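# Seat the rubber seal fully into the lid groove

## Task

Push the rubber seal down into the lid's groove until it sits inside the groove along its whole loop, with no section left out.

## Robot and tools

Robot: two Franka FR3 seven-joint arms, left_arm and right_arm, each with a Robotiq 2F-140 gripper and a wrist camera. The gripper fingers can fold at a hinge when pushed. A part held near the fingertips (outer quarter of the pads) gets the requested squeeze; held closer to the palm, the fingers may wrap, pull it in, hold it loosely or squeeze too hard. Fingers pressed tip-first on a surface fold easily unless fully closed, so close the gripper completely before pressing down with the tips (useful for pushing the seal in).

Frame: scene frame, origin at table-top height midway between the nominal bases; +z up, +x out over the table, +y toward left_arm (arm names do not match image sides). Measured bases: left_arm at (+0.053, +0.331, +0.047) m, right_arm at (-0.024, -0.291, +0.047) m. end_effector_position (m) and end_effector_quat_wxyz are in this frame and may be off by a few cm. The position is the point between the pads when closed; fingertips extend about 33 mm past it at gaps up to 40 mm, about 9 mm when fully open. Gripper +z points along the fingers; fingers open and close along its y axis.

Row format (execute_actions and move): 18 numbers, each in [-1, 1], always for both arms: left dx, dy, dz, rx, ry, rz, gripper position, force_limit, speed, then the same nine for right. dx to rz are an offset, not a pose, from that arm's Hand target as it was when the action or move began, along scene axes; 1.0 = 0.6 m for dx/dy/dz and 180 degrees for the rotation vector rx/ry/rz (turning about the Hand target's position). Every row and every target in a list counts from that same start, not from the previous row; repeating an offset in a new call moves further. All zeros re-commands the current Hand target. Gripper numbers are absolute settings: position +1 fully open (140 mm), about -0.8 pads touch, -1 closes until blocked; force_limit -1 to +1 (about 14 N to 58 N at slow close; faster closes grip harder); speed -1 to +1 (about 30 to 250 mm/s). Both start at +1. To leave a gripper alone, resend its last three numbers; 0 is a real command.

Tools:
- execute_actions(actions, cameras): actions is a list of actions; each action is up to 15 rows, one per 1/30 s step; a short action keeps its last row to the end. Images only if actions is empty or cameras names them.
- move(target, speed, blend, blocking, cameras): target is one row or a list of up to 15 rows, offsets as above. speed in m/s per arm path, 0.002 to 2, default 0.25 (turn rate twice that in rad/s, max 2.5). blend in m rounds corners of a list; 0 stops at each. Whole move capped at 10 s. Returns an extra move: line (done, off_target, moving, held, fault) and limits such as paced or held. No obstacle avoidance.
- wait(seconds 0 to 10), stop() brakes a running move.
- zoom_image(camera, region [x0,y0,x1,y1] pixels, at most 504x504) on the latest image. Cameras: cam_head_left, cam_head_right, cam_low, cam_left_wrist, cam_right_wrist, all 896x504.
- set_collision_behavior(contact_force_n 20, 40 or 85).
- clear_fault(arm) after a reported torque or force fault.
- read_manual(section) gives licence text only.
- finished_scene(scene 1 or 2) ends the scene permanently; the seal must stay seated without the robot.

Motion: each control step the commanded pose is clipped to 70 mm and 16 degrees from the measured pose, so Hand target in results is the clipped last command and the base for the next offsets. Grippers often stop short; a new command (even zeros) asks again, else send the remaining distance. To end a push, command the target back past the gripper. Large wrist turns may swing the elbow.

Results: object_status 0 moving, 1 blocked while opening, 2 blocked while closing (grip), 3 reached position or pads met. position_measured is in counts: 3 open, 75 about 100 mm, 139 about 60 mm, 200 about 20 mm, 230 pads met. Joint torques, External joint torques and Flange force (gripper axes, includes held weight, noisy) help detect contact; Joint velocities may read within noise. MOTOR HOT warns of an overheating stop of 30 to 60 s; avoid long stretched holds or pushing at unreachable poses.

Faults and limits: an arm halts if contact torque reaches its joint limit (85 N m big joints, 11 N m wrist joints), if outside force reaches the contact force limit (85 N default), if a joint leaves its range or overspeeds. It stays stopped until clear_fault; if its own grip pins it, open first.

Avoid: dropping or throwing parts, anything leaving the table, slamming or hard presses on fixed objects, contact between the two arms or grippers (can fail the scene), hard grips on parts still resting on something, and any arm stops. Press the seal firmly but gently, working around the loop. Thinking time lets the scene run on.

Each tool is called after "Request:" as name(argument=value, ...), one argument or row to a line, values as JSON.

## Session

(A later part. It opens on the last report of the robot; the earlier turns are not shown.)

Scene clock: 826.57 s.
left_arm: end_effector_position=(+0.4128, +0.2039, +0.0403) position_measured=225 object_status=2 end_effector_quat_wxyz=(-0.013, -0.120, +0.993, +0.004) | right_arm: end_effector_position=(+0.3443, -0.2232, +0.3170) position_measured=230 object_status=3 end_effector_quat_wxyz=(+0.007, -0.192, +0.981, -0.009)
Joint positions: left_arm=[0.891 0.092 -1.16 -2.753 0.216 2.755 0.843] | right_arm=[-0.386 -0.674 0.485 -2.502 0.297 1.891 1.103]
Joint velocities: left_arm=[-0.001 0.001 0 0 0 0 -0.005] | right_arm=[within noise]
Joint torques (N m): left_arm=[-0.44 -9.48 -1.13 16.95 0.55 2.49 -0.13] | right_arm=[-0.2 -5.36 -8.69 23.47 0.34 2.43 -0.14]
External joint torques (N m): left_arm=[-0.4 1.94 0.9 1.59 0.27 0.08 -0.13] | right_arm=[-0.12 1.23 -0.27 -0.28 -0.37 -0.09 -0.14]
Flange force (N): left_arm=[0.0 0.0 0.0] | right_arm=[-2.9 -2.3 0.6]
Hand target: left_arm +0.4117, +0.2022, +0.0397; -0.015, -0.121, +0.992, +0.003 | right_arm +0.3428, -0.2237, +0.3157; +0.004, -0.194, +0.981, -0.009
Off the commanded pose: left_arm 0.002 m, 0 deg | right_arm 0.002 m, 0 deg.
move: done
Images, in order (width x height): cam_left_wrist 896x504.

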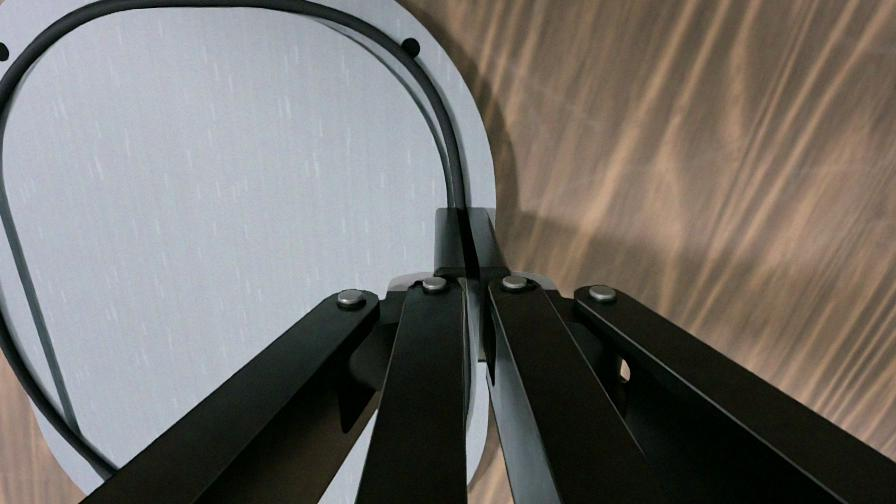

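Request:
move(
  target=[
    [0.0017,-0.007,0,0,0,0,-1,-1,-1,0,0,0,0,0,0,-1,-1,-1],
    [0.0017,-0.007,-0.004,0,0,0,-1,-1,-1,0,0,0,0,0,0,-1,-1,-1],
  ],
  speed=0.05,
  cameras=["cam_left_wrist","cam_head_left"],
)

Scene clock: 849.97 s.
left_arm: end_effector_position=(+0.4167, +0.1994, +0.0399) position_measured=225 object_status=2 end_effector_quat_wxyz=(-0.011, -0.119, +0.993, +0.005) | right_arm: end_effector_position=(+0.3443, -0.2232, +0.3170) position_measured=230 object_status=3 end_effector_quat_wxyz=(+0.007, -0.192, +0.981, -0.009)
Joint positions: left_arm=[0.834 0.11 -1.105 -2.738 0.263 2.751 0.799] | right_arm=[-0.386 -0.674 0.485 -2.502 0.297 1.891 1.103]
Joint velocities: left_arm=[0 -0.001 0.001 -0.001 0.001 0 -0.007] | right_arm=[within noise]
Joint torques (N m): left_arm=[0.07 -8.89 -0.28 13.79 0.63 2.47 -0.29] | right_arm=[-0.23 -5.3 -8.7 23.49 0.34 2.44 -0.1]
External joint torques (N m): left_arm=[0.11 4.07 2.1 -1.62 0.35 0.05 -0.29] | right_arm=[-0.22 1.27 -0.37 -0.22 -0.38 -0.08 -0.1]
Flange force (N): left_arm=[0.0 0.0 0.0] | right_arm=[-3.1 -2.6 0.4]
Hand target: left_arm +0.4127, +0.1980, +0.0373; -0.015, -0.121, +0.992, +0.003 | right_arm +0.3428, -0.2237, +0.3157; +0.004, -0.194, +0.981, -0.009
Off the commanded pose: left_arm 0.005 m, 1 deg | right_arm 0.002 m, 0 deg.
move: off_target (left_arm)
Images, in order (width x height): cam_head_left 896x504, cam_left_wrist 896x504.

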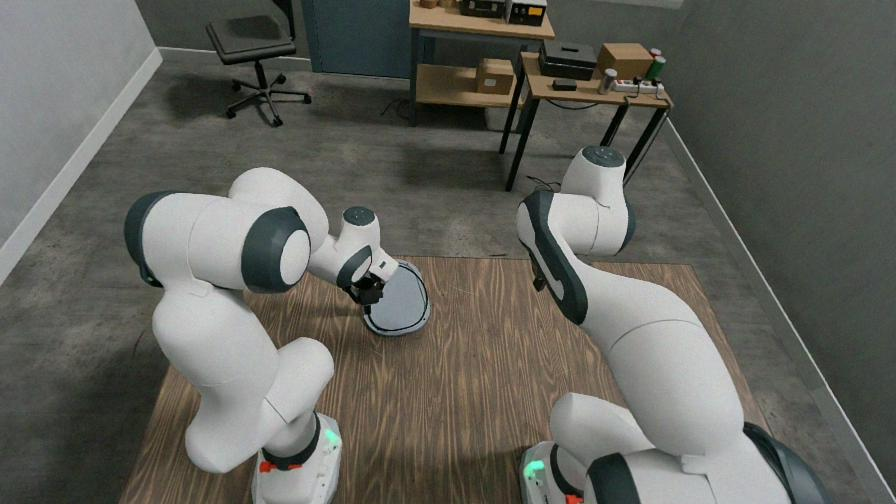

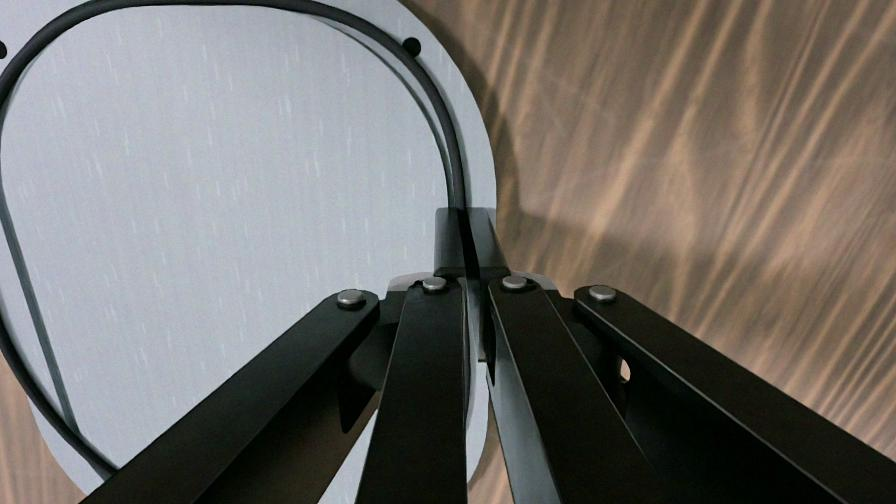

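Request:
move(
  target=[
    [0.0017,-0.008,-0.003,0,0,0,-1,-1,-1,0,0,0,0,0,0,-1,-1,-1],
    [0.0017,-0.008,-0.010,0,0,0,-1,-1,-1,0,0,0,0,0,0,-1,-1,-1],
    [0.0017,-0.008,-0.010,0,0,0,-0.68,-1,-1,0,0,0,0,0,0,-1,-1,-1],
    [0.004,-0.002,0.035,0,0,0,-0.68,-1,-1,0,0,0,0,0,0,-1,-1,-1],
  ],
  speed=0.06,
  cameras=["cam_left_wrist"],
)

Scene clock: 860.97 s.
left_arm: end_effector_position=(+0.4153, +0.1961, +0.0582) position_measured=214 object_status=3 end_effector_quat_wxyz=(-0.015, -0.124, +0.992, +0.003) | right_arm: end_effector_position=(+0.3443, -0.2232, +0.3170) position_measured=230 object_status=3 end_effector_quat_wxyz=(+0.007, -0.192, +0.981, -0.009)
Joint positions: left_arm=[0.799 -0.031 -1.147 -2.739 -0.087 2.695 1.036] | right_arm=[-0.386 -0.674 0.485 -2.502 0.297 1.891 1.103]
Joint velocities: left_arm=[0.001 -0.001 -0.001 0 -0.001 -0.001 0.004] | right_arm=[within noise]
Joint torques (N m): left_arm=[0.06 -10.71 2.02 17.86 0.1 2.44 0.11] | right_arm=[-0.23 -5.32 -8.66 23.5 0.34 2.44 -0.1]
External joint torques (N m): left_arm=[0.09 -0.36 1.4 1.41 -0.22 0.04 0.11] | right_arm=[-0.24 1.19 -0.33 -0.18 -0.38 -0.07 -0.09]
Flange force (N): left_arm=[0.0 0.0 0.0] | right_arm=[-3.1 -2.5 0.4]
Hand target: left_arm +0.4151, +0.1968, +0.0583; -0.015, -0.121, +0.992, +0.003 | right_arm +0.3428, -0.2237, +0.3157; +0.004, -0.194, +0.981, -0.009
Off the commanded pose: left_arm 0.001 m, 0 deg | right_arm 0.002 m, 0 deg.
move: done; target 3's new numbers were sent with left_arm's hand 0.016 m and 2 deg from that target
Images, in order (width x height): cam_left_wrist 896x504.

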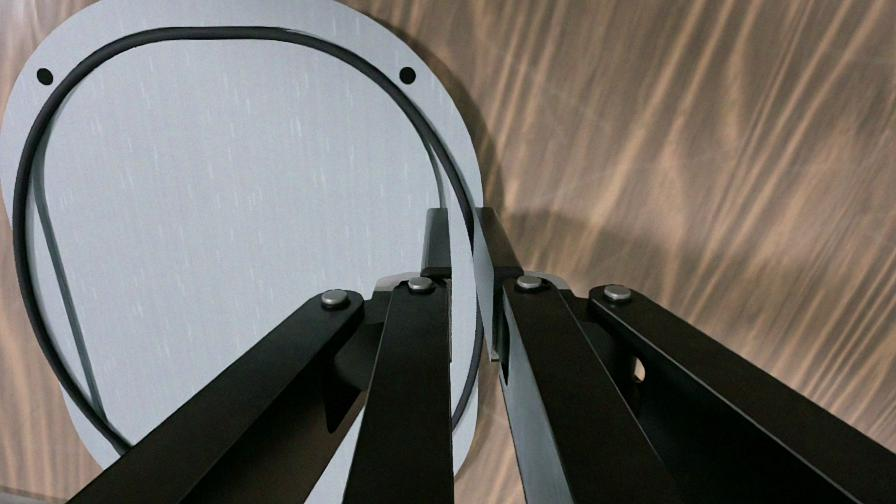

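Request:
move(
  target=[-0.052,-0.024,-0.015,0,0,0,-1,-1,-1,0,0,0,0,0,0,-1,-1,-1],
  speed=0.15,
  cameras=["cam_left_wrist"],
)

Scene clock: 879.97 s.
left_arm: end_effector_position=(+0.3831, +0.1818, +0.0489) position_measured=230 object_status=3 end_effector_quat_wxyz=(-0.017, -0.123, +0.992, +0.003) | right_arm: end_effector_position=(+0.3443, -0.2232, +0.3170) position_measured=230 object_status=3 end_effector_quat_wxyz=(+0.007, -0.192, +0.981, -0.009)
Joint positions: left_arm=[0.702 -0.085 -1.151 -2.809 -0.229 2.732 1.071] | right_arm=[-0.386 -0.674 0.485 -2.502 0.297 1.891 1.103]
Joint velocities: left_arm=[0 0.001 0.001 0 -0.002 0 0.005] | right_arm=[within noise]
Joint torques (N m): left_arm=[0.03 -9.44 3.08 16.79 0.07 2.62 0.08] | right_arm=[-0.18 -5.31 -8.64 23.47 0.34 2.43 -0.1]
External joint torques (N m): left_arm=[0.01 -0.42 1.37 1.5 -0.22 0.26 0.08] | right_arm=[-0.14 1.17 -0.28 -0.22 -0.38 -0.09 -0.1]
Flange force (N): left_arm=[0.0 0.0 0.0] | right_arm=[-2.9 -2.3 0.4]
Hand target: left_arm +0.3839, +0.1824, +0.0493; -0.015, -0.121, +0.992, +0.003 | right_arm +0.3428, -0.2237, +0.3157; +0.004, -0.194, +0.981, -0.009
Off the commanded pose: left_arm 0.001 m, 0 deg | right_arm 0.002 m, 0 deg.
move: done
Images, in order (width x height): cam_left_wrist 896x504.

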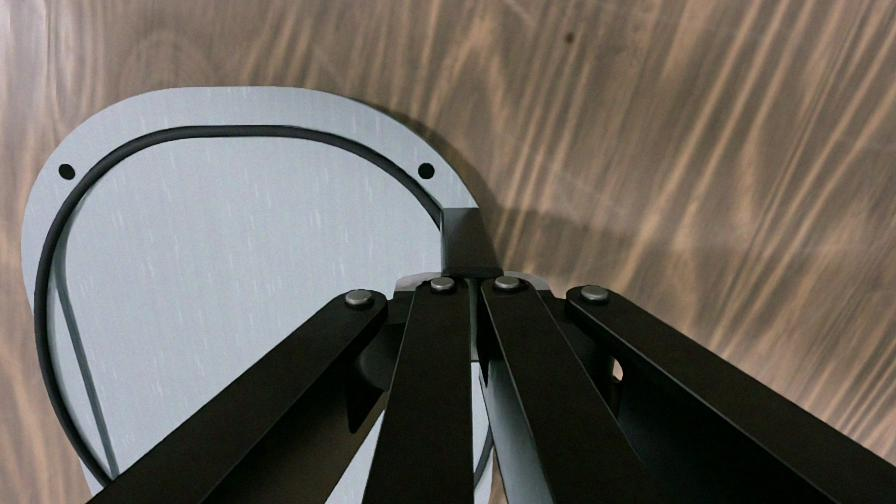

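Request:
move(
  target=[
    [0,0,-0.018,0,0,0,-1,-1,-1,0,0,0,0,0,0,-1,-1,-1],
    [-0.004,0,-0.03,0,0,0,-1,-1,-1,0,0,0,0,0,0,-1,-1,-1],
    [-0.002,-0.014,-0.034,0,0,0,-1,-1,-1,0,0,0,0,0,0,-1,-1,-1],
    [-0.004,-0.014,-0.045,0,0,0,-1,-1,-1,0,0,0,0,0,0,-1,-1,-1],
    [0.002,-0.014,-0.012,0,0,0,-1,-1,-1,0,0,0,0,0,0,-1,-1,-1],
    [0.03,0.01,0.03,0,0,0,-1,-1,-1,0,0,0,0,0,0,-1,-1,-1],
  ],
  speed=0.05,
  cameras=["cam_left_wrist"],
)

Scene clock: 890.97 s.
left_arm: end_effector_position=(+0.4038, +0.1731, +0.0405) position_measured=230 object_status=3 end_effector_quat_wxyz=(+0.007, -0.111, +0.994, +0.000) | right_arm: end_effector_position=(+0.3443, -0.2232, +0.3170) position_measured=230 object_status=3 end_effector_quat_wxyz=(+0.007, -0.192, +0.981, -0.009)
Joint positions: left_arm=[0.731 0.056 -1.1 -2.784 0.18 2.818 0.792] | right_arm=[-0.386 -0.674 0.485 -2.502 0.297 1.891 1.103]
Joint torques (N m): left_arm=[0.27 -11.24 -0.34 16.15 0.29 2.38 -0.05] | right_arm=[-0.25 -5.35 -8.68 23.48 0.35 2.44 -0.08]
External joint torques (N m): left_arm=[0.28 0.76 0.83 1.01 0.06 -0.13 -0.05] | right_arm=[-0.27 1.29 -0.36 -0.3 -0.37 -0.08 -0.08]
External joint torques when the fault began: left_arm=[0.06 10.71 1.77 -9.73 0.27 -1.15 -0.22]
Flange force (N): left_arm=[0.0 0.0 0.0] | right_arm=[-3.1 -2.6 0.6]
Flange force when the fault began (N): left_arm=[0.0 0.0 0.0]
Hand target: left_arm +0.4038, +0.1731, +0.0405; +0.007, -0.111, +0.994, +0.000 (not the last commanded pose) | right_arm +0.3428, -0.2237, +0.3157; +0.004, -0.194, +0.981, -0.009
Tool commands: left_gripper/position=-1.0 left_gripper/force_limit=-1.0 left_gripper/speed=-1.0 right_gripper/position=-1.0 right_gripper/force_limit=-1.0 right_gripper/speed=-1.0
Off the commanded pose: left_arm 0.031 m, 3 deg | right_arm 0.002 m, 0 deg.
FORCE FAULT: contact force on the left arm reached its limit, and that arm stopped. The contact can be on any part of that arm, not only on its tool. That arm's remaining commands of this call were not run. That arm is still stopped at the end of this call. While its stop runs, that arm takes no new command, but execute_actions still moves its gripper.
CLEAR FAULT: the left arm stays stopped (Reflex) until you call clear_fault(arm="left_arm").
move: fault (left_arm); path passed 3 of 6 targets
Images, in order (width x height): cam_left_wrist 896x504.

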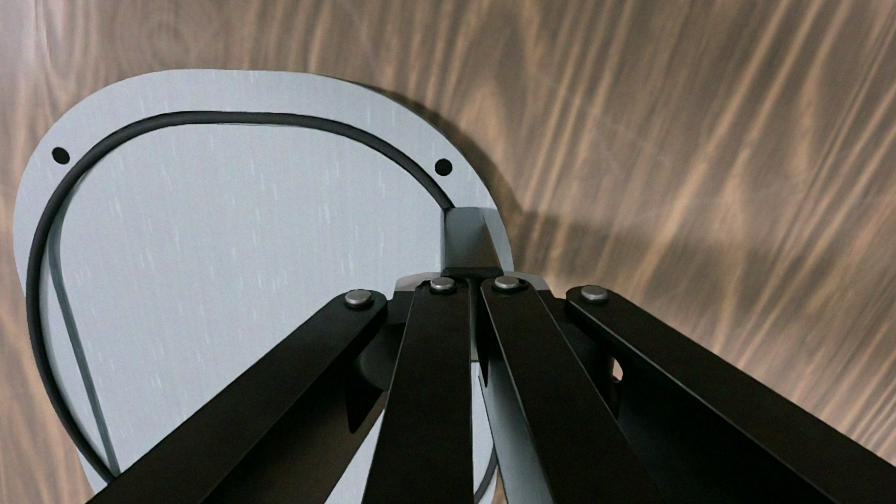

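Request:
clear_fault(
  arm="left_arm",
)

Request:
move(
  target=[
    [0,0,0.03,0,0,0,-1,-1,-1,0,0,0,0,0,0,-1,-1,-1],
    [0.09,0.02,0.05,0,0,0,-1,-1,-1,0,0,0,0,0,0,-1,-1,-1],
  ],
  speed=0.12,
  cameras=["cam_left_wrist"],
)

Scene clock: 896.47 s.
left_arm: end_effector_position=(+0.4038, +0.1731, +0.0405) position_measured=230 object_status=3 end_effector_quat_wxyz=(+0.007, -0.111, +0.994, +0.000) | right_arm: end_effector_position=(+0.3443, -0.2232, +0.3170) position_measured=230 object_status=3 end_effector_quat_wxyz=(+0.007, -0.192, +0.981, -0.009)
Joint positions: left_arm=[0.731 0.056 -1.1 -2.784 0.18 2.818 0.792] | right_arm=[-0.386 -0.674 0.485 -2.502 0.297 1.891 1.103]
Joint torques (N m): left_arm=[0.3 -11.23 -0.3 16.19 0.29 2.38 -0.06] | right_arm=[-0.17 -5.26 -8.64 23.45 0.36 2.44 -0.11]
External joint torques (N m): left_arm=[0.28 0.81 0.84 1.06 0.06 -0.12 -0.06] | right_arm=[-0.14 1.28 -0.27 -0.26 -0.36 -0.08 -0.1]
Flange force (N): left_arm=[0.0 0.0 0.0] | right_arm=[-3.1 -2.4 0.6]
Hand target: left_arm +0.4038, +0.1731, +0.0405; +0.007, -0.111, +0.994, +0.000 (not the last commanded pose) | right_arm +0.3428, -0.2237, +0.3157; +0.004, -0.194, +0.981, -0.009
Tool commands: left_gripper/position=-1.0 left_gripper/force_limit=-1.0 left_gripper/speed=-1.0 right_gripper/position=-1.0 right_gripper/force_limit=-1.0 right_gripper/speed=-1.0
Off the commanded pose: left_arm 0.031 m, 3 deg | right_arm 0.002 m, 0 deg.
FORCE FAULT, CONTINUED: the left arm's stop, for the force fault that an earlier result reported, is over. The call counts as one of the actions that you can send in this scene. That arm's target is now where it stood when the stop ended, not its last command. That arm accepts commands again.
CLEAR FAULT: your call cleared the left arm's force fault. If the contact force or a joint's load stays at its limit, that arm stops again.

Scene clock: 899.57 s.
left_arm: end_effector_position=(+0.4582, +0.1856, +0.0709) position_measured=230 object_status=3 end_effector_quat_wxyz=(+0.009, -0.109, +0.994, -0.001) | right_arm: end_effector_position=(+0.3443, -0.2232, +0.3170) position_measured=230 object_status=3 end_effector_quat_wxyz=(+0.007, -0.192, +0.981, -0.009)
Joint positions: left_arm=[0.714 0.055 -1.023 -2.647 0.121 2.689 0.917] | right_arm=[-0.386 -0.674 0.485 -2.502 0.297 1.891 1.103]
Joint velocities: left_arm=[0 0 0.001 0 0.001 -0.001 -0.008] | right_arm=[within noise]
Joint torques (N m): left_arm=[0.01 -14.28 0.05 19.81 0.67 2.39 -0.21] | right_arm=[-0.2 -5.23 -8.65 23.47 0.36 2.44 -0.15]
External joint torques (N m): left_arm=[-0.03 0.66 1.2 2.38 0.34 -0.12 -0.21] | right_arm=[-0.17 1.32 -0.27 -0.25 -0.36 -0.08 -0.15]
Flange force (N): left_arm=[0.0 0.0 0.0] | right_arm=[-3.3 -2.5 0.6]
Hand target: left_arm +0.4578, +0.1851, +0.0705; +0.007, -0.111, +0.994, +0.000 | right_arm +0.3428, -0.2237, +0.3157; +0.004, -0.194, +0.981, -0.009
Off the commanded pose: left_arm 0.001 m, 0 deg | right_arm 0.002 m, 0 deg.
move: done
Images, in order (width x height): cam_left_wrist 896x504.

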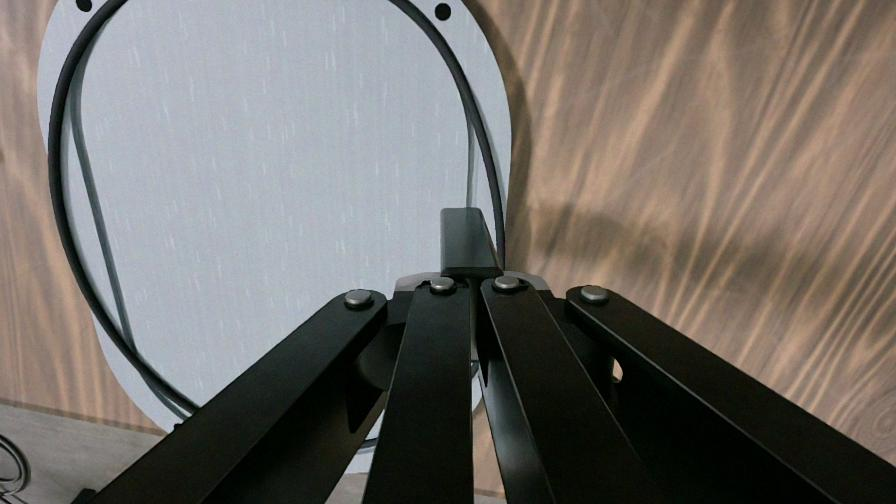

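Request:
move(
  target=[
    [0.02,-0.125,0,0,0,0,-1,-1,-1,0,0,0,0,0,0,-1,-1,-1],
    [0.02,-0.125,-0.06,0,0,0,-1,-1,-1,0,0,0,0,0,0,-1,-1,-1],
    [-0.15,-0.125,-0.06,0,0,0,-1,-1,-1,0,0,0,0,0,0,-1,-1,-1],
    [-0.15,-0.125,0.0,0,0,0,-1,-1,-1,0,0,0,0,0,0,-1,-1,-1],
    [-0.15,-0.125,0.15,0,0,0,-1,-1,-1,0,0,0,0,0,0,-1,-1,-1],
  ],
  speed=[0.2,0.05,0.1,0.1,0.2],
  cameras=["cam_left_wrist","cam_head_left","cam_low"],
)

Scene clock: 912.17 s.
left_arm: end_effector_position=(+0.3688, +0.1089, +0.1606) position_measured=230 object_status=3 end_effector_quat_wxyz=(+0.008, -0.115, +0.993, -0.002) | right_arm: end_effector_position=(+0.3443, -0.2232, +0.3170) position_measured=230 object_status=3 end_effector_quat_wxyz=(+0.007, -0.192, +0.981, -0.009)
Joint positions: left_arm=[0.051 -0.42 -0.688 -2.724 -0.37 2.372 0.997] | right_arm=[-0.386 -0.674 0.485 -2.502 0.297 1.891 1.103]
Joint velocities: left_arm=[-0.001 -0.001 0.001 0 0 -0.003 0.006] | right_arm=[within noise]
Joint torques (N m): left_arm=[0.04 -11.11 7.27 21.92 0.89 2.35 0.09] | right_arm=[-0.22 -5.32 -8.62 23.51 0.35 2.44 -0.13]
External joint torques (N m): left_arm=[0.05 -0.07 1.59 1.5 0.35 -0.16 0.1] | right_arm=[-0.31 1.28 -0.38 -0.21 -0.37 -0.07 -0.13]
Flange force (N): left_arm=[-3.6 -0.1 -4.2] | right_arm=[-3.2 -2.8 0.4]
Hand target: left_arm +0.3678, +0.1101, +0.1605; +0.007, -0.111, +0.994, +0.000 | right_arm +0.3428, -0.2237, +0.3157; +0.004, -0.194, +0.981, -0.009
Off the commanded pose: left_arm 0.002 m, 1 deg | right_arm 0.002 m, 0 deg.
move: done
Images, in order (width x height): cam_head_left 896x504, cam_low 896x504, cam_left_wrist 896x504.

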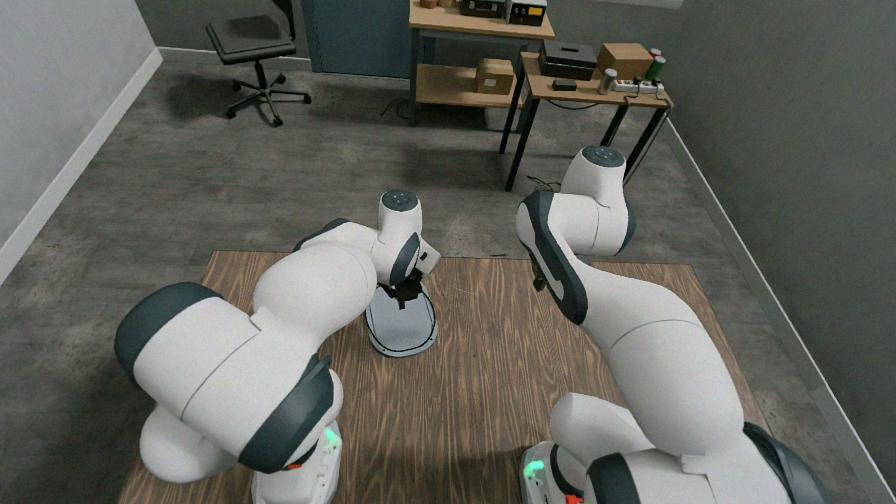

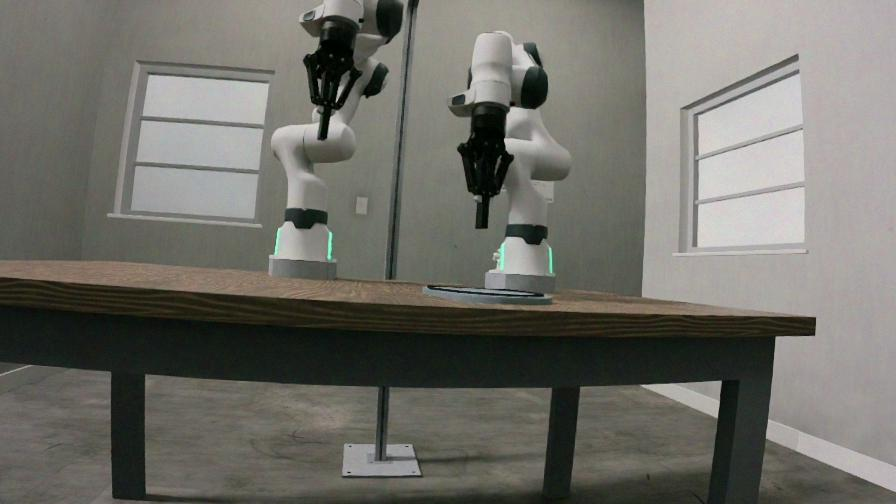

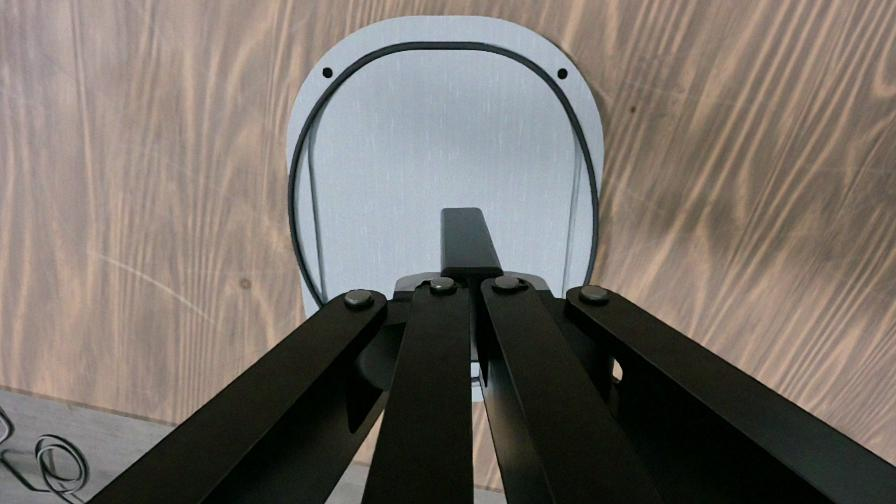

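Request:
move(
  target=[
    [-0.044,0.12,-0.05,0,0,0,-1,-1,-1,0,0,0,0,0,0,-1,-1,-1],
    [-0.044,0.12,-0.18,0,0,0,-1,-1,-1,0,0,0,0,0,0,-1,-1,-1],
  ],
  speed=0.2,
  cameras=["cam_left_wrist"],
)

Scene clock: 928.03 s.
left_arm: end_effector_position=(+0.3400, +0.1830, +0.0525) position_measured=230 object_status=3 end_effector_quat_wxyz=(+0.006, -0.109, +0.994, +0.001) | right_arm: end_effector_position=(+0.3443, -0.2232, +0.3170) position_measured=230 object_status=3 end_effector_quat_wxyz=(+0.007, -0.192, +0.981, -0.009)
Joint positions: left_arm=[0.092 -0.201 -0.658 -2.966 -0.343 2.797 1.102] | right_arm=[-0.386 -0.674 0.485 -2.502 0.297 1.891 1.103]
Joint velocities: left_arm=[0 0.001 -0.002 0 0.001 0.002 -0.005] | right_arm=[within noise]
Joint torques (N m): left_arm=[1.21 -12.55 2.5 16.96 0.54 2.79 -0.16] | right_arm=[-0.18 -5.27 -8.61 23.52 0.35 2.45 -0.08]
External joint torques (N m): left_arm=[1.23 0.7 0.42 2.31 0.28 0.3 -0.16] | right_arm=[-0.18 1.35 -0.27 -0.25 -0.37 -0.08 -0.07]
Flange force (N): left_arm=[-11.9 -6.6 8.9] | right_arm=[-3.5 -2.5 0.6]
Hand target: left_arm +0.3414, +0.1821, +0.0525; +0.007, -0.111, +0.994, +0.000 | right_arm +0.3428, -0.2237, +0.3157; +0.004, -0.194, +0.981, -0.009
Off the commanded pose: left_arm 0.002 m, 0 deg | right_arm 0.002 m, 0 deg.
move: done
Images, in order (width x height): cam_left_wrist 896x504.

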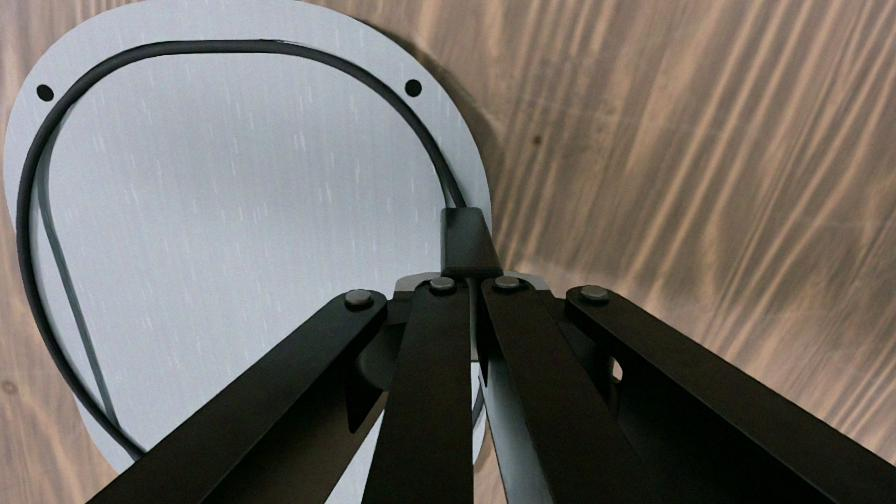

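Request:
move(
  target=[
    [-0.02,-0.003,-0.01,0,0,0,-1,-1,-1,0,0,0,0,0,0,-1,-1,-1],
    [-0.028,-0.003,-0.033,0,0,0,-1,-1,-1,0,0,0,0,0,0,-1,-1,-1],
    [-0.030,-0.018,-0.036,0,0,0,-1,-1,-1,0,0,0,0,0,0,-1,-1,-1],
    [-0.032,-0.018,-0.044,0,0,0,-1,-1,-1,0,0,0,0,0,0,-1,-1,-1],
  ],
  speed=0.05,
)

Request:
move(
  target=[
    [0.01,0,0.03,0,0,0,-1,-1,-1,0,0,0,0,0,0,-1,-1,-1],
    [0.05,0.012,0.06,0,0,0,-1,-1,-1,0,0,0,0,0,0,-1,-1,-1],
  ],
  speed=0.08,
  cameras=["cam_left_wrist"],
)

Scene clock: 940.13 s.
left_arm: end_effector_position=(+0.3421, +0.1656, +0.0394) position_measured=230 object_status=3 end_effector_quat_wxyz=(+0.032, -0.108, +0.994, -0.008) | right_arm: end_effector_position=(+0.3443, -0.2232, +0.3170) position_measured=230 object_status=3 end_effector_quat_wxyz=(+0.007, -0.192, +0.981, -0.009)
Joint positions: left_arm=[0.159 -0.13 -0.776 -2.981 -0.3 2.937 1.013] | right_arm=[-0.386 -0.674 0.485 -2.502 0.297 1.891 1.103]
Joint velocities: left_arm=[0 0.001 0 0.002 0 0.002 -0.005] | right_arm=[within noise]
Joint torques (N m): left_arm=[1.17 0.79 0.9 5.7 0.51 0.17 -0.31] | right_arm=[-0.24 -5.32 -8.66 23.47 0.33 2.44 -0.13]
External joint torques (N m): left_arm=[1.17 13.79 -0.7 -7.63 0.33 -2.46 -0.3] | right_arm=[-0.27 1.26 -0.33 -0.28 -0.39 -0.07 -0.13]
Flange force (N): left_arm=[0.0 0.0 0.0] | right_arm=[-3.0 -2.6 0.6]
Hand target: left_arm +0.3222, +0.1713, +0.0261; +0.007, -0.111, +0.994, +0.000 | right_arm +0.3428, -0.2237, +0.3157; +0.004, -0.194, +0.981, -0.009
Off the commanded pose: left_arm 0.025 m, 3 deg | right_arm 0.002 m, 0 deg.
move: off_target (left_arm)

Scene clock: 942.23 s.
left_arm: end_effector_position=(+0.3515, +0.1789, +0.0611) position_measured=230 object_status=3 end_effector_quat_wxyz=(+0.007, -0.116, +0.993, -0.001) | right_arm: end_effector_position=(+0.3443, -0.2232, +0.3170) position_measured=230 object_status=3 end_effector_quat_wxyz=(+0.007, -0.192, +0.981, -0.009)
Joint positions: left_arm=[0.115 -0.21 -0.666 -2.933 -0.331 2.76 1.088] | right_arm=[-0.386 -0.674 0.485 -2.502 0.297 1.891 1.103]
Joint velocities: left_arm=[0.001 0.001 -0.001 0 0.001 -0.004 0.005] | right_arm=[within noise]
Joint torques (N m): left_arm=[0.08 -13.78 3.71 17.71 0.66 2.32 0.18] | right_arm=[-0.22 -5.34 -8.67 23.46 0.34 2.44 -0.11]
External joint torques (N m): left_arm=[0.1 -0.28 1.41 2.33 0.36 -0.19 0.18] | right_arm=[-0.24 1.26 -0.33 -0.32 -0.39 -0.09 -0.11]
Flange force (N): left_arm=[-6.0 -1.0 -3.9] | right_arm=[-2.9 -2.5 0.6]
Hand target: left_arm +0.3522, +0.1785, +0.0621; +0.007, -0.111, +0.994, +0.000 | right_arm +0.3428, -0.2237, +0.3157; +0.004, -0.194, +0.981, -0.009
Off the commanded pose: left_arm 0.001 m, 1 deg | right_arm 0.002 m, 0 deg.
move: done
Images, in order (width x height): cam_left_wrist 896x504.

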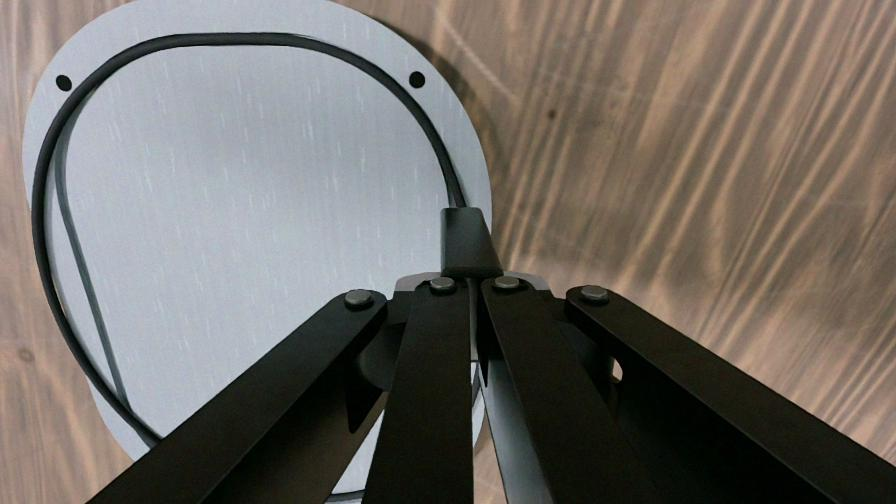

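Request:
move(
  target=[
    [-0.022,0.003,-0.026,0,0,0,-1,-1,-1,0,0,0,0,0,0,-1,-1,-1],
    [-0.03,0.003,-0.048,0,0,0,-1,-1,-1,0,0,0,0,0,0,-1,-1,-1],
    [-0.038,-0.016,-0.053,0,0,0,-1,-1,-1,0,0,0,0,0,0,-1,-1,-1],
    [-0.048,-0.014,-0.062,0,0,0,-1,-1,-1,0,0,0,0,0,0,-1,-1,-1],
    [-0.015,-0.022,-0.025,0,0,0,-1,-1,-1,0,0,0,0,0,0,-1,-1,-1],
    [0.01,-0.01,0,0,0,0,-1,-1,-1,0,0,0,0,0,0,-1,-1,-1],
  ],
  speed=0.06,
  cameras=["cam_left_wrist"],
)

Scene clock: 952.80 s.
left_arm: end_effector_position=(+0.3575, +0.1729, +0.0611) position_measured=230 object_status=3 end_effector_quat_wxyz=(+0.007, -0.115, +0.993, +0.000) | right_arm: end_effector_position=(+0.3443, -0.2232, +0.3170) position_measured=230 object_status=3 end_effector_quat_wxyz=(+0.007, -0.192, +0.981, -0.009)
Joint positions: left_arm=[0.145 -0.188 -0.693 -2.909 -0.302 2.759 1.064] | right_arm=[-0.386 -0.674 0.485 -2.502 0.297 1.891 1.103]
Joint velocities: left_arm=[-0.001 0.001 -0.001 0 0.001 -0.002 0.006] | right_arm=[within noise]
Joint torques (N m): left_arm=[0.05 -14.18 3.63 17.68 0.36 2.31 0.19] | right_arm=[-0.23 -5.29 -8.62 23.44 0.34 2.45 -0.15]
External joint torques (N m): left_arm=[0.04 -0.26 1.38 2.17 0.07 -0.2 0.19] | right_arm=[-0.26 1.32 -0.29 -0.32 -0.38 -0.07 -0.14]
Flange force (N): left_arm=[-4.4 -0.2 -5.0] | right_arm=[-3.2 -2.7 0.7]
Hand target: left_arm +0.3582, +0.1725, +0.0621; +0.007, -0.111, +0.994, +0.000 | right_arm +0.3428, -0.2237, +0.3157; +0.004, -0.194, +0.981, -0.009
Off the commanded pose: left_arm 0.001 m, 0 deg | right_arm 0.002 m, 0 deg.
move: done
Images, in order (width x height): cam_left_wrist 896x504.

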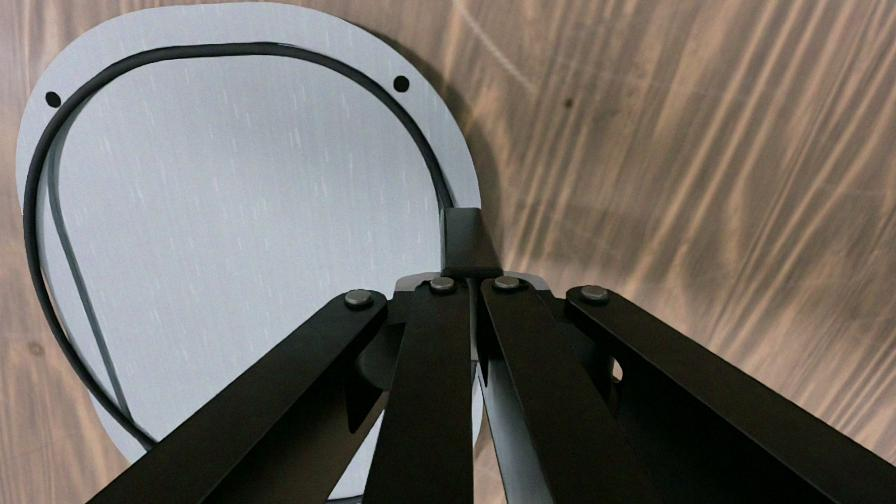

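Request:
move(
  target=[
    [-0.008,0.003,-0.026,0,0,0,-1,-1,-1,0,0,0,0,0,0,-1,-1,-1],
    [-0.016,0.003,-0.048,0,0,0,-1,-1,-1,0,0,0,0,0,0,-1,-1,-1],
    [-0.024,-0.018,-0.053,0,0,0,-1,-1,-1,0,0,0,0,0,0,-1,-1,-1],
    [-0.034,-0.016,-0.062,0,0,0,-1,-1,-1,0,0,0,0,0,0,-1,-1,-1],
    [-0.001,-0.022,-0.025,0,0,0,-1,-1,-1,0,0,0,0,0,0,-1,-1,-1],
    [0.028,-0.01,0,0,0,0,-1,-1,-1,0,0,0,0,0,0,-1,-1,-1],
  ],
  speed=0.06,
  cameras=["cam_left_wrist"],
)

Scene clock: 964.50 s.
left_arm: end_effector_position=(+0.3742, +0.1669, +0.0611) position_measured=230 object_status=3 end_effector_quat_wxyz=(+0.007, -0.114, +0.994, +0.000) | right_arm: end_effector_position=(+0.3443, -0.2232, +0.3170) position_measured=230 object_status=3 end_effector_quat_wxyz=(+0.007, -0.192, +0.981, -0.009)
Joint positions: left_arm=[0.216 -0.138 -0.733 -2.858 -0.224 2.758 1.021] | right_arm=[-0.386 -0.674 0.485 -2.502 0.297 1.891 1.103]
Joint velocities: left_arm=[0 0 0 0.001 0 -0.002 0.006] | right_arm=[within noise]
Joint torques (N m): left_arm=[0.01 -15.21 3.23 17.97 0.22 2.35 0.18] | right_arm=[-0.19 -5.32 -8.65 23.48 0.35 2.43 -0.08]
External joint torques (N m): left_arm=[0.01 -0.39 1.39 2.27 -0.06 -0.13 0.18] | right_arm=[-0.22 1.39 -0.29 -0.41 -0.37 -0.11 -0.08]
Flange force (N): left_arm=[-3.8 0.1 -6.0] | right_arm=[-3.2 -2.5 0.9]
Hand target: left_arm +0.3750, +0.1665, +0.0621; +0.007, -0.111, +0.994, +0.000 | right_arm +0.3428, -0.2237, +0.3157; +0.004, -0.194, +0.981, -0.009
Off the commanded pose: left_arm 0.001 m, 0 deg | right_arm 0.002 m, 0 deg.
move: done
Images, in order (width x height): cam_left_wrist 896x504.

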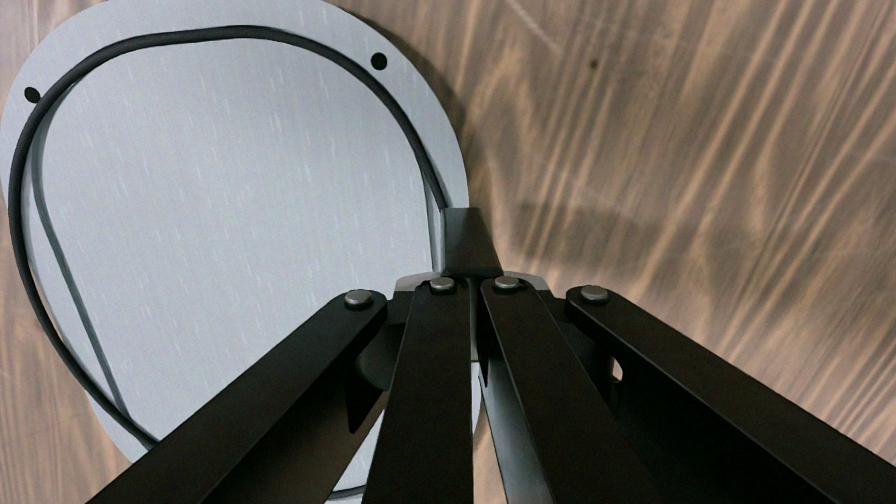

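Request:
move(
  target=[
    [0.1,-0.1,0.15,0,0,0,-1,-1,-1,0,0,0,0,0,0,-1,-1,-1],
    [0.3,-0.1,0.15,0,0,0,-1,-1,-1,0,0,0,0,0,0,-1,-1,-1],
  ],
  speed=0.2,
  cameras=["cam_left_wrist"],
)

Scene clock: 973.23 s.
left_arm: end_effector_position=(+0.5553, +0.1063, +0.1527) position_measured=230 object_status=3 end_effector_quat_wxyz=(+0.009, -0.109, +0.994, -0.001) | right_arm: end_effector_position=(+0.3443, -0.2232, +0.3170) position_measured=230 object_status=3 end_effector_quat_wxyz=(+0.007, -0.192, +0.981, -0.009)
Joint positions: left_arm=[0.272 0.184 -0.685 -2.206 0.174 2.358 0.808] | right_arm=[-0.386 -0.674 0.485 -2.502 0.297 1.891 1.103]
Joint velocities: left_arm=[0 0.001 -0.001 0.001 0.001 -0.001 -0.005] | right_arm=[within noise]
Joint torques (N m): left_arm=[0.04 -28.63 -2.34 24.18 0.9 2.38 -0.21] | right_arm=[-0.2 -5.32 -8.64 23.48 0.33 2.44 -0.18]
External joint torques (N m): left_arm=[-0.03 0.26 1.08 2.38 0.36 -0.14 -0.21] | right_arm=[-0.16 1.26 -0.26 -0.2 -0.39 -0.07 -0.18]
Flange force (N): left_arm=[-9.6 -7.1 0.7] | right_arm=[-3.2 -2.5 0.5]
Hand target: left_arm +0.5550, +0.1065, +0.1521; +0.007, -0.111, +0.994, +0.000 | right_arm +0.3428, -0.2237, +0.3157; +0.004, -0.194, +0.981, -0.009
Off the commanded pose: left_arm 0.001 m, 0 deg | right_arm 0.002 m, 0 deg.
move: done
Images, in order (width x height): cam_left_wrist 896x504.

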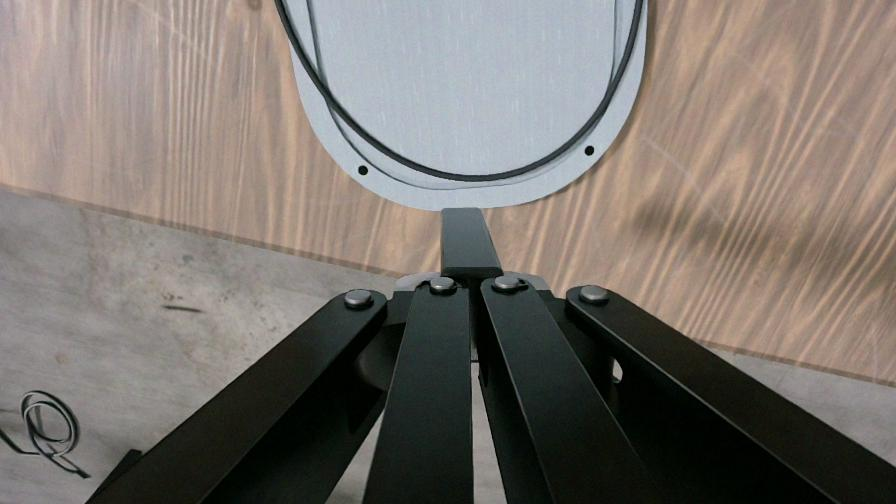

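Request:
move(
  target=[
    [-0.006,0.023,-0.165,0,0,0,-1,-1,-1,0,0,0,0,0,0,-1,-1,-1],
  ],
  speed=0.15,
  cameras=["cam_left_wrist"],
)

Scene clock: 981.50 s.
left_arm: end_effector_position=(+0.5496, +0.1212, +0.0522) position_measured=230 object_status=3 end_effector_quat_wxyz=(+0.005, -0.109, +0.994, +0.001) | right_arm: end_effector_position=(+0.3443, -0.2232, +0.3170) position_measured=230 object_status=3 end_effector_quat_wxyz=(+0.007, -0.192, +0.981, -0.009)
Joint positions: left_arm=[0.184 0.379 -0.547 -2.258 0.371 2.563 0.691] | right_arm=[-0.386 -0.674 0.485 -2.502 0.297 1.891 1.103]
Joint velocities: left_arm=[0.001 0.001 0 -0.001 0 0.001 -0.005] | right_arm=[within noise]
Joint torques (N m): left_arm=[0.04 -34.59 -4.74 20.56 0.5 2.69 -0.24] | right_arm=[-0.21 -5.28 -8.61 23.45 0.34 2.44 -0.14]
External joint torques (N m): left_arm=[0.06 -0.56 1.12 2.02 0.09 0.19 -0.24] | right_arm=[-0.24 1.3 -0.31 -0.29 -0.38 -0.07 -0.14]
Flange force (N): left_arm=[-5.4 -3.9 1.9] | right_arm=[-3.2 -2.6 0.6]
Hand target: left_arm +0.5514, +0.1203, +0.0531; +0.007, -0.111, +0.994, +0.000 | right_arm +0.3428, -0.2237, +0.3157; +0.004, -0.194, +0.981, -0.009
Off the commanded pose: left_arm 0.002 m, 0 deg | right_arm 0.002 m, 0 deg.
move: done
Images, in order (width x height): cam_left_wrist 896x504.

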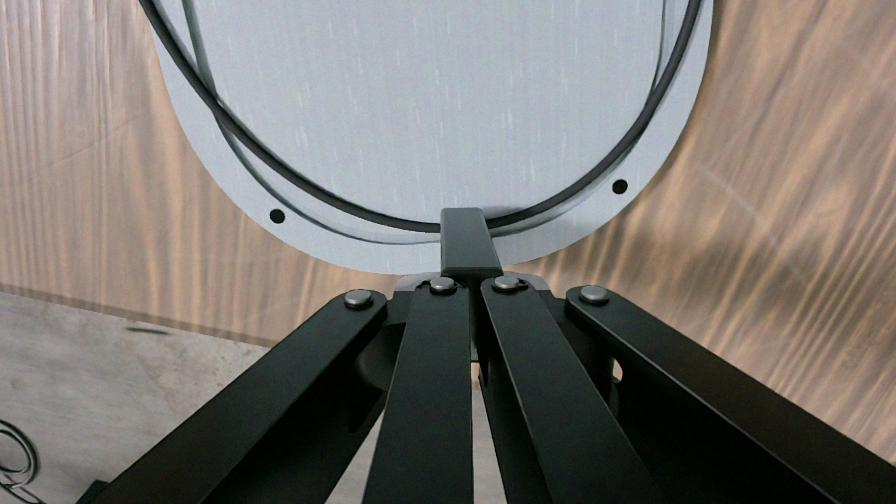

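Request:
move(
  target=[
    [-0.005,-0.001,-0.010,0,0,0,-1,-1,-1,0,0,0,0,0,0,-1,-1,-1],
    [-0.007,-0.001,-0.034,0,0,0,-1,-1,-1,0,0,0,0,0,0,-1,-1,-1],
    [0.006,0.003,-0.04,0,0,0,-1,-1,-1,0,0,0,0,0,0,-1,-1,-1],
    [0.004,0.003,-0.046,0,0,0,-1,-1,-1,0,0,0,0,0,0,-1,-1,-1],
    [0.013,0.003,-0.01,0,0,0,-1,-1,-1,0,0,0,0,0,0,-1,-1,-1],
    [0.013,0.003,0.05,0,0,0,-1,-1,-1,0,0,0,0,0,0,-1,-1,-1],
  ],
  speed=0.06,
  cameras=["cam_left_wrist"],
)

Scene clock: 990.80 s.
left_arm: end_effector_position=(+0.5603, +0.1213, +0.0830) position_measured=230 object_status=3 end_effector_quat_wxyz=(+0.009, -0.113, +0.994, -0.001) | right_arm: end_effector_position=(+0.3443, -0.2232, +0.3170) position_measured=230 object_status=3 end_effector_quat_wxyz=(+0.007, -0.192, +0.981, -0.009)
Joint positions: left_arm=[0.217 0.327 -0.586 -2.235 0.314 2.504 0.73] | right_arm=[-0.386 -0.674 0.485 -2.502 0.297 1.891 1.103]
Joint velocities: left_arm=[0 0.001 0.001 -0.001 0.001 -0.002 0.005] | right_arm=[within noise]
Joint torques (N m): left_arm=[0.9 -33.59 -5.15 21.39 0.35 2.34 0.06] | right_arm=[-0.23 -5.26 -8.65 23.53 0.34 2.43 -0.16]
External joint torques (N m): left_arm=[0.93 -0.61 0.26 1.77 -0.1 -0.17 0.06] | right_arm=[-0.34 1.4 -0.4 -0.28 -0.39 -0.09 -0.16]
Flange force (N): left_arm=[-4.4 -1.1 -2.6] | right_arm=[-3.4 -3.0 0.6]
Hand target: left_arm +0.5592, +0.1221, +0.0831; +0.007, -0.111, +0.994, +0.000 | right_arm +0.3428, -0.2237, +0.3157; +0.004, -0.194, +0.981, -0.009
Off the commanded pose: left_arm 0.001 m, 0 deg | right_arm 0.002 m, 0 deg.
move: done
Images, in order (width x height): cam_left_wrist 896x504.

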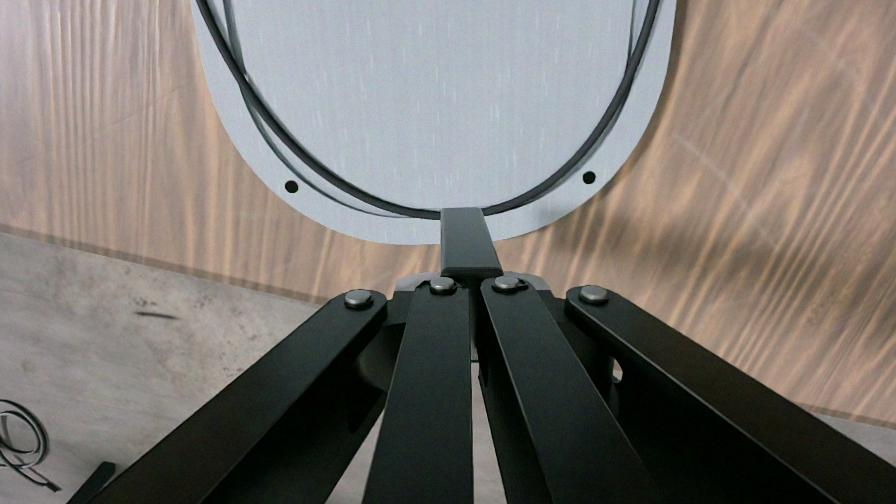

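Request:
move(
  target=[
    [-0.002,-0.0375,-0.055,0,0,0,-1,-1,-1,0,0,0,0,0,0,-1,-1,-1],
    [-0.006,-0.0375,-0.086,0,0,0,-1,-1,-1,0,0,0,0,0,0,-1,-1,-1],
    [0.008,-0.041,-0.092,0,0,0,-1,-1,-1,0,0,0,0,0,0,-1,-1,-1],
    [0.005,-0.041,-0.098,0,0,0,-1,-1,-1,0,0,0,0,0,0,-1,-1,-1],
    [0.014,-0.041,-0.06,0,0,0,-1,-1,-1,0,0,0,0,0,0,-1,-1,-1],
    [0.014,-0.05,0.0,0,0,0,-1,-1,-1,0,0,0,0,0,0,-1,-1,-1],
  ],
  speed=0.06,
  cameras=["cam_left_wrist"],
)

Scene clock: 1005.37 s.
left_arm: end_effector_position=(+0.5673, +0.0917, +0.0820) position_measured=230 object_status=3 end_effector_quat_wxyz=(+0.008, -0.113, +0.994, -0.001) | right_arm: end_effector_position=(+0.3443, -0.2232, +0.3170) position_measured=230 object_status=3 end_effector_quat_wxyz=(+0.007, -0.192, +0.981, -0.009)
Joint positions: left_arm=[0.134 0.374 -0.553 -2.164 0.327 2.474 0.681] | right_arm=[-0.386 -0.674 0.485 -2.502 0.297 1.891 1.103]
Joint velocities: left_arm=[0.001 0 -0.001 0 -0.001 -0.004 0.005] | right_arm=[within noise]
Joint torques (N m): left_arm=[0.85 -35.78 -5.79 22.02 0.35 2.37 0.13] | right_arm=[-0.16 -5.31 -8.65 23.45 0.34 2.43 -0.11]
External joint torques (N m): left_arm=[0.95 -0.56 0.21 2.11 -0.12 -0.15 0.13] | right_arm=[-0.19 1.33 -0.33 -0.31 -0.38 -0.08 -0.11]
Flange force (N): left_arm=[-5.6 -2.2 -2.5] | right_arm=[-3.1 -2.6 0.7]
Hand target: left_arm +0.5676, +0.0921, +0.0831; +0.007, -0.111, +0.994, +0.000 | right_arm +0.3428, -0.2237, +0.3157; +0.004, -0.194, +0.981, -0.009
Off the commanded pose: left_arm 0.001 m, 0 deg | right_arm 0.002 m, 0 deg.
move: done
Images, in order (width x height): cam_left_wrist 896x504.

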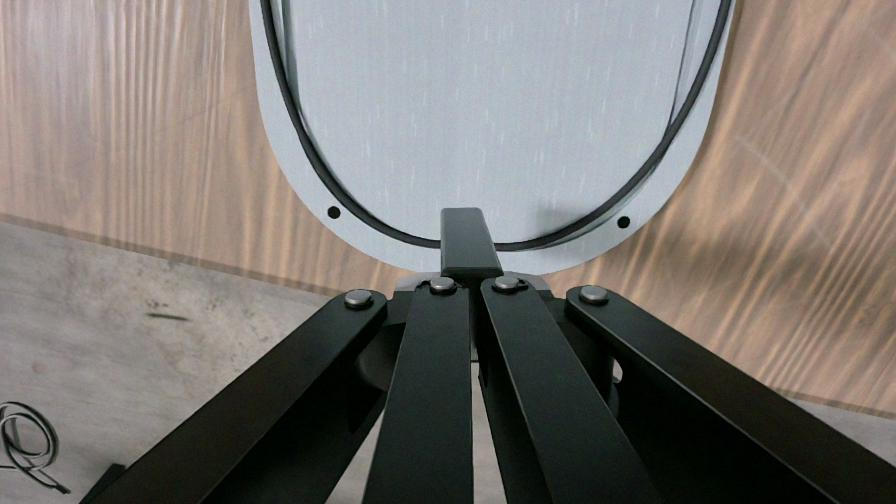

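Request:
move(
  target=[
    [-0.003,0.082,0,0,0,0,-1,-1,-1,0,0,0,0,0,0,-1,-1,-1],
    [-0.003,0.082,-0.055,0,0,0,-1,-1,-1,0,0,0,0,0,0,-1,-1,-1],
    [-0.006,0.082,-0.086,0,0,0,-1,-1,-1,0,0,0,0,0,0,-1,-1,-1],
    [0.008,0.092,-0.092,0,0,0,-1,-1,-1,0,0,0,0,0,0,-1,-1,-1],
    [0.005,0.092,-0.098,0,0,0,-1,-1,-1,0,0,0,0,0,0,-1,-1,-1],
    [0.014,0.088,-0.06,0,0,0,-1,-1,-1,0,0,0,0,0,0,-1,-1,-1],
    [0.0,0.07,0.05,0,0,0,-1,-1,-1,0,0,0,0,0,0,-1,-1,-1],
  ],
  speed=[0.12,0.12,0.06,0.06,0.06,0.08,0.12],
  cameras=["cam_left_wrist"],
)

Scene clock: 1019.07 s.
left_arm: end_effector_position=(+0.5689, +0.1334, +0.1132) position_measured=230 object_status=3 end_effector_quat_wxyz=(+0.009, -0.113, +0.994, -0.001) | right_arm: end_effector_position=(+0.3443, -0.2232, +0.3170) position_measured=230 object_status=3 end_effector_quat_wxyz=(+0.007, -0.192, +0.981, -0.009)
Joint positions: left_arm=[0.265 0.269 -0.617 -2.218 0.251 2.44 0.8] | right_arm=[-0.386 -0.674 0.485 -2.502 0.297 1.891 1.103]
Joint velocities: left_arm=[0 0.001 0.001 0 0.001 -0.001 0.006] | right_arm=[within noise]
Joint torques (N m): left_arm=[0.87 -32.19 -4.41 22.29 0.32 2.36 0.18] | right_arm=[-0.18 -5.3 -8.62 23.46 0.35 2.44 -0.19]
External joint torques (N m): left_arm=[0.93 -0.44 0.29 1.62 -0.17 -0.16 0.18] | right_arm=[-0.17 1.24 -0.27 -0.26 -0.37 -0.07 -0.18]
Flange force (N): left_arm=[-4.1 -0.6 -2.8] | right_arm=[-3.0 -2.5 0.6]
Hand target: left_arm +0.5676, +0.1341, +0.1131; +0.007, -0.111, +0.994, +0.000 | right_arm +0.3428, -0.2237, +0.3157; +0.004, -0.194, +0.981, -0.009
Off the commanded pose: left_arm 0.002 m, 0 deg | right_arm 0.002 m, 0 deg.
move: done
Images, in order (width x height): cam_left_wrist 896x504.

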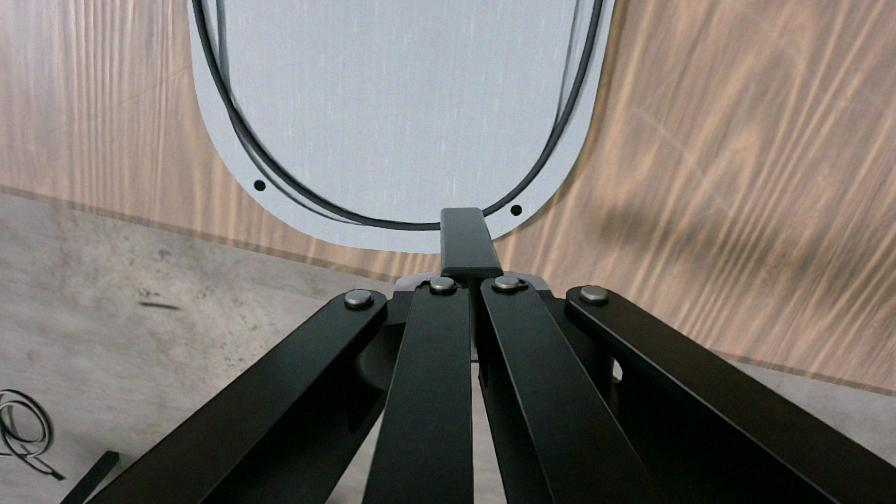

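Request:
move(
  target=[
    [0.034,-0.108,-0.05,0,0,0,-1,-1,-1,0,0,0,0,0,0,-1,-1,-1],
    [0.034,-0.108,-0.105,0,0,0,-1,-1,-1,0,0,0,0,0,0,-1,-1,-1],
    [0.03,-0.108,-0.136,0,0,0,-1,-1,-1,0,0,0,0,0,0,-1,-1,-1],
    [0.043,-0.115,-0.142,0,0,0,-1,-1,-1,0,0,0,0,0,0,-1,-1,-1],
    [0.038,-0.113,-0.150,0,0,0,-1,-1,-1,0,0,0,0,0,0,-1,-1,-1],
    [0.049,-0.116,-0.11,0,0,0,-1,-1,-1,0,0,0,0,0,0,-1,-1,-1],
    [0.02,-0.07,0.05,0,0,0,-1,-1,-1,0,0,0,0,0,0,-1,-1,-1],
  ],
  speed=[0.12,0.12,0.06,0.06,0.06,0.08,0.12],
  cameras=["cam_left_wrist"],
)

Scene clock: 1034.40 s.
left_arm: end_effector_position=(+0.5810, +0.0914, +0.1434) position_measured=230 object_status=3 end_effector_quat_wxyz=(+0.009, -0.113, +0.994, -0.001) | right_arm: end_effector_position=(+0.3443, -0.2232, +0.3170) position_measured=230 object_status=3 end_effector_quat_wxyz=(+0.007, -0.192, +0.981, -0.009)
Joint positions: left_arm=[0.16 0.281 -0.588 -2.101 0.227 2.341 0.759] | right_arm=[-0.386 -0.674 0.485 -2.502 0.297 1.891 1.103]
Joint velocities: left_arm=[0 0.001 0.001 0.001 0.001 -0.001 0.006] | right_arm=[within noise]
Joint torques (N m): left_arm=[0.84 -34.3 -4.52 23.39 0.41 2.35 0.06] | right_arm=[-0.2 -5.35 -8.68 23.43 0.35 2.44 -0.13]
External joint torques (N m): left_arm=[0.8 -0.51 0.2 1.56 -0.13 -0.17 0.06] | right_arm=[-0.17 1.22 -0.32 -0.26 -0.37 -0.07 -0.13]
Flange force (N): left_arm=[-3.8 -1.3 -2.7] | right_arm=[-2.9 -2.4 0.6]
Hand target: left_arm +0.5796, +0.0921, +0.1431; +0.007, -0.111, +0.994, +0.000 | right_arm +0.3428, -0.2237, +0.3157; +0.004, -0.194, +0.981, -0.009
Off the commanded pose: left_arm 0.002 m, 0 deg | right_arm 0.002 m, 0 deg.
move: done
Images, in order (width x height): cam_left_wrist 896x504.

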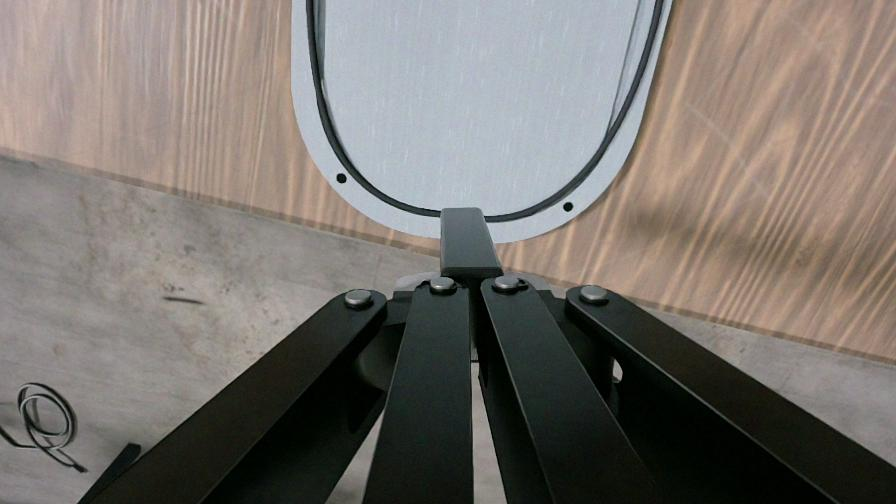

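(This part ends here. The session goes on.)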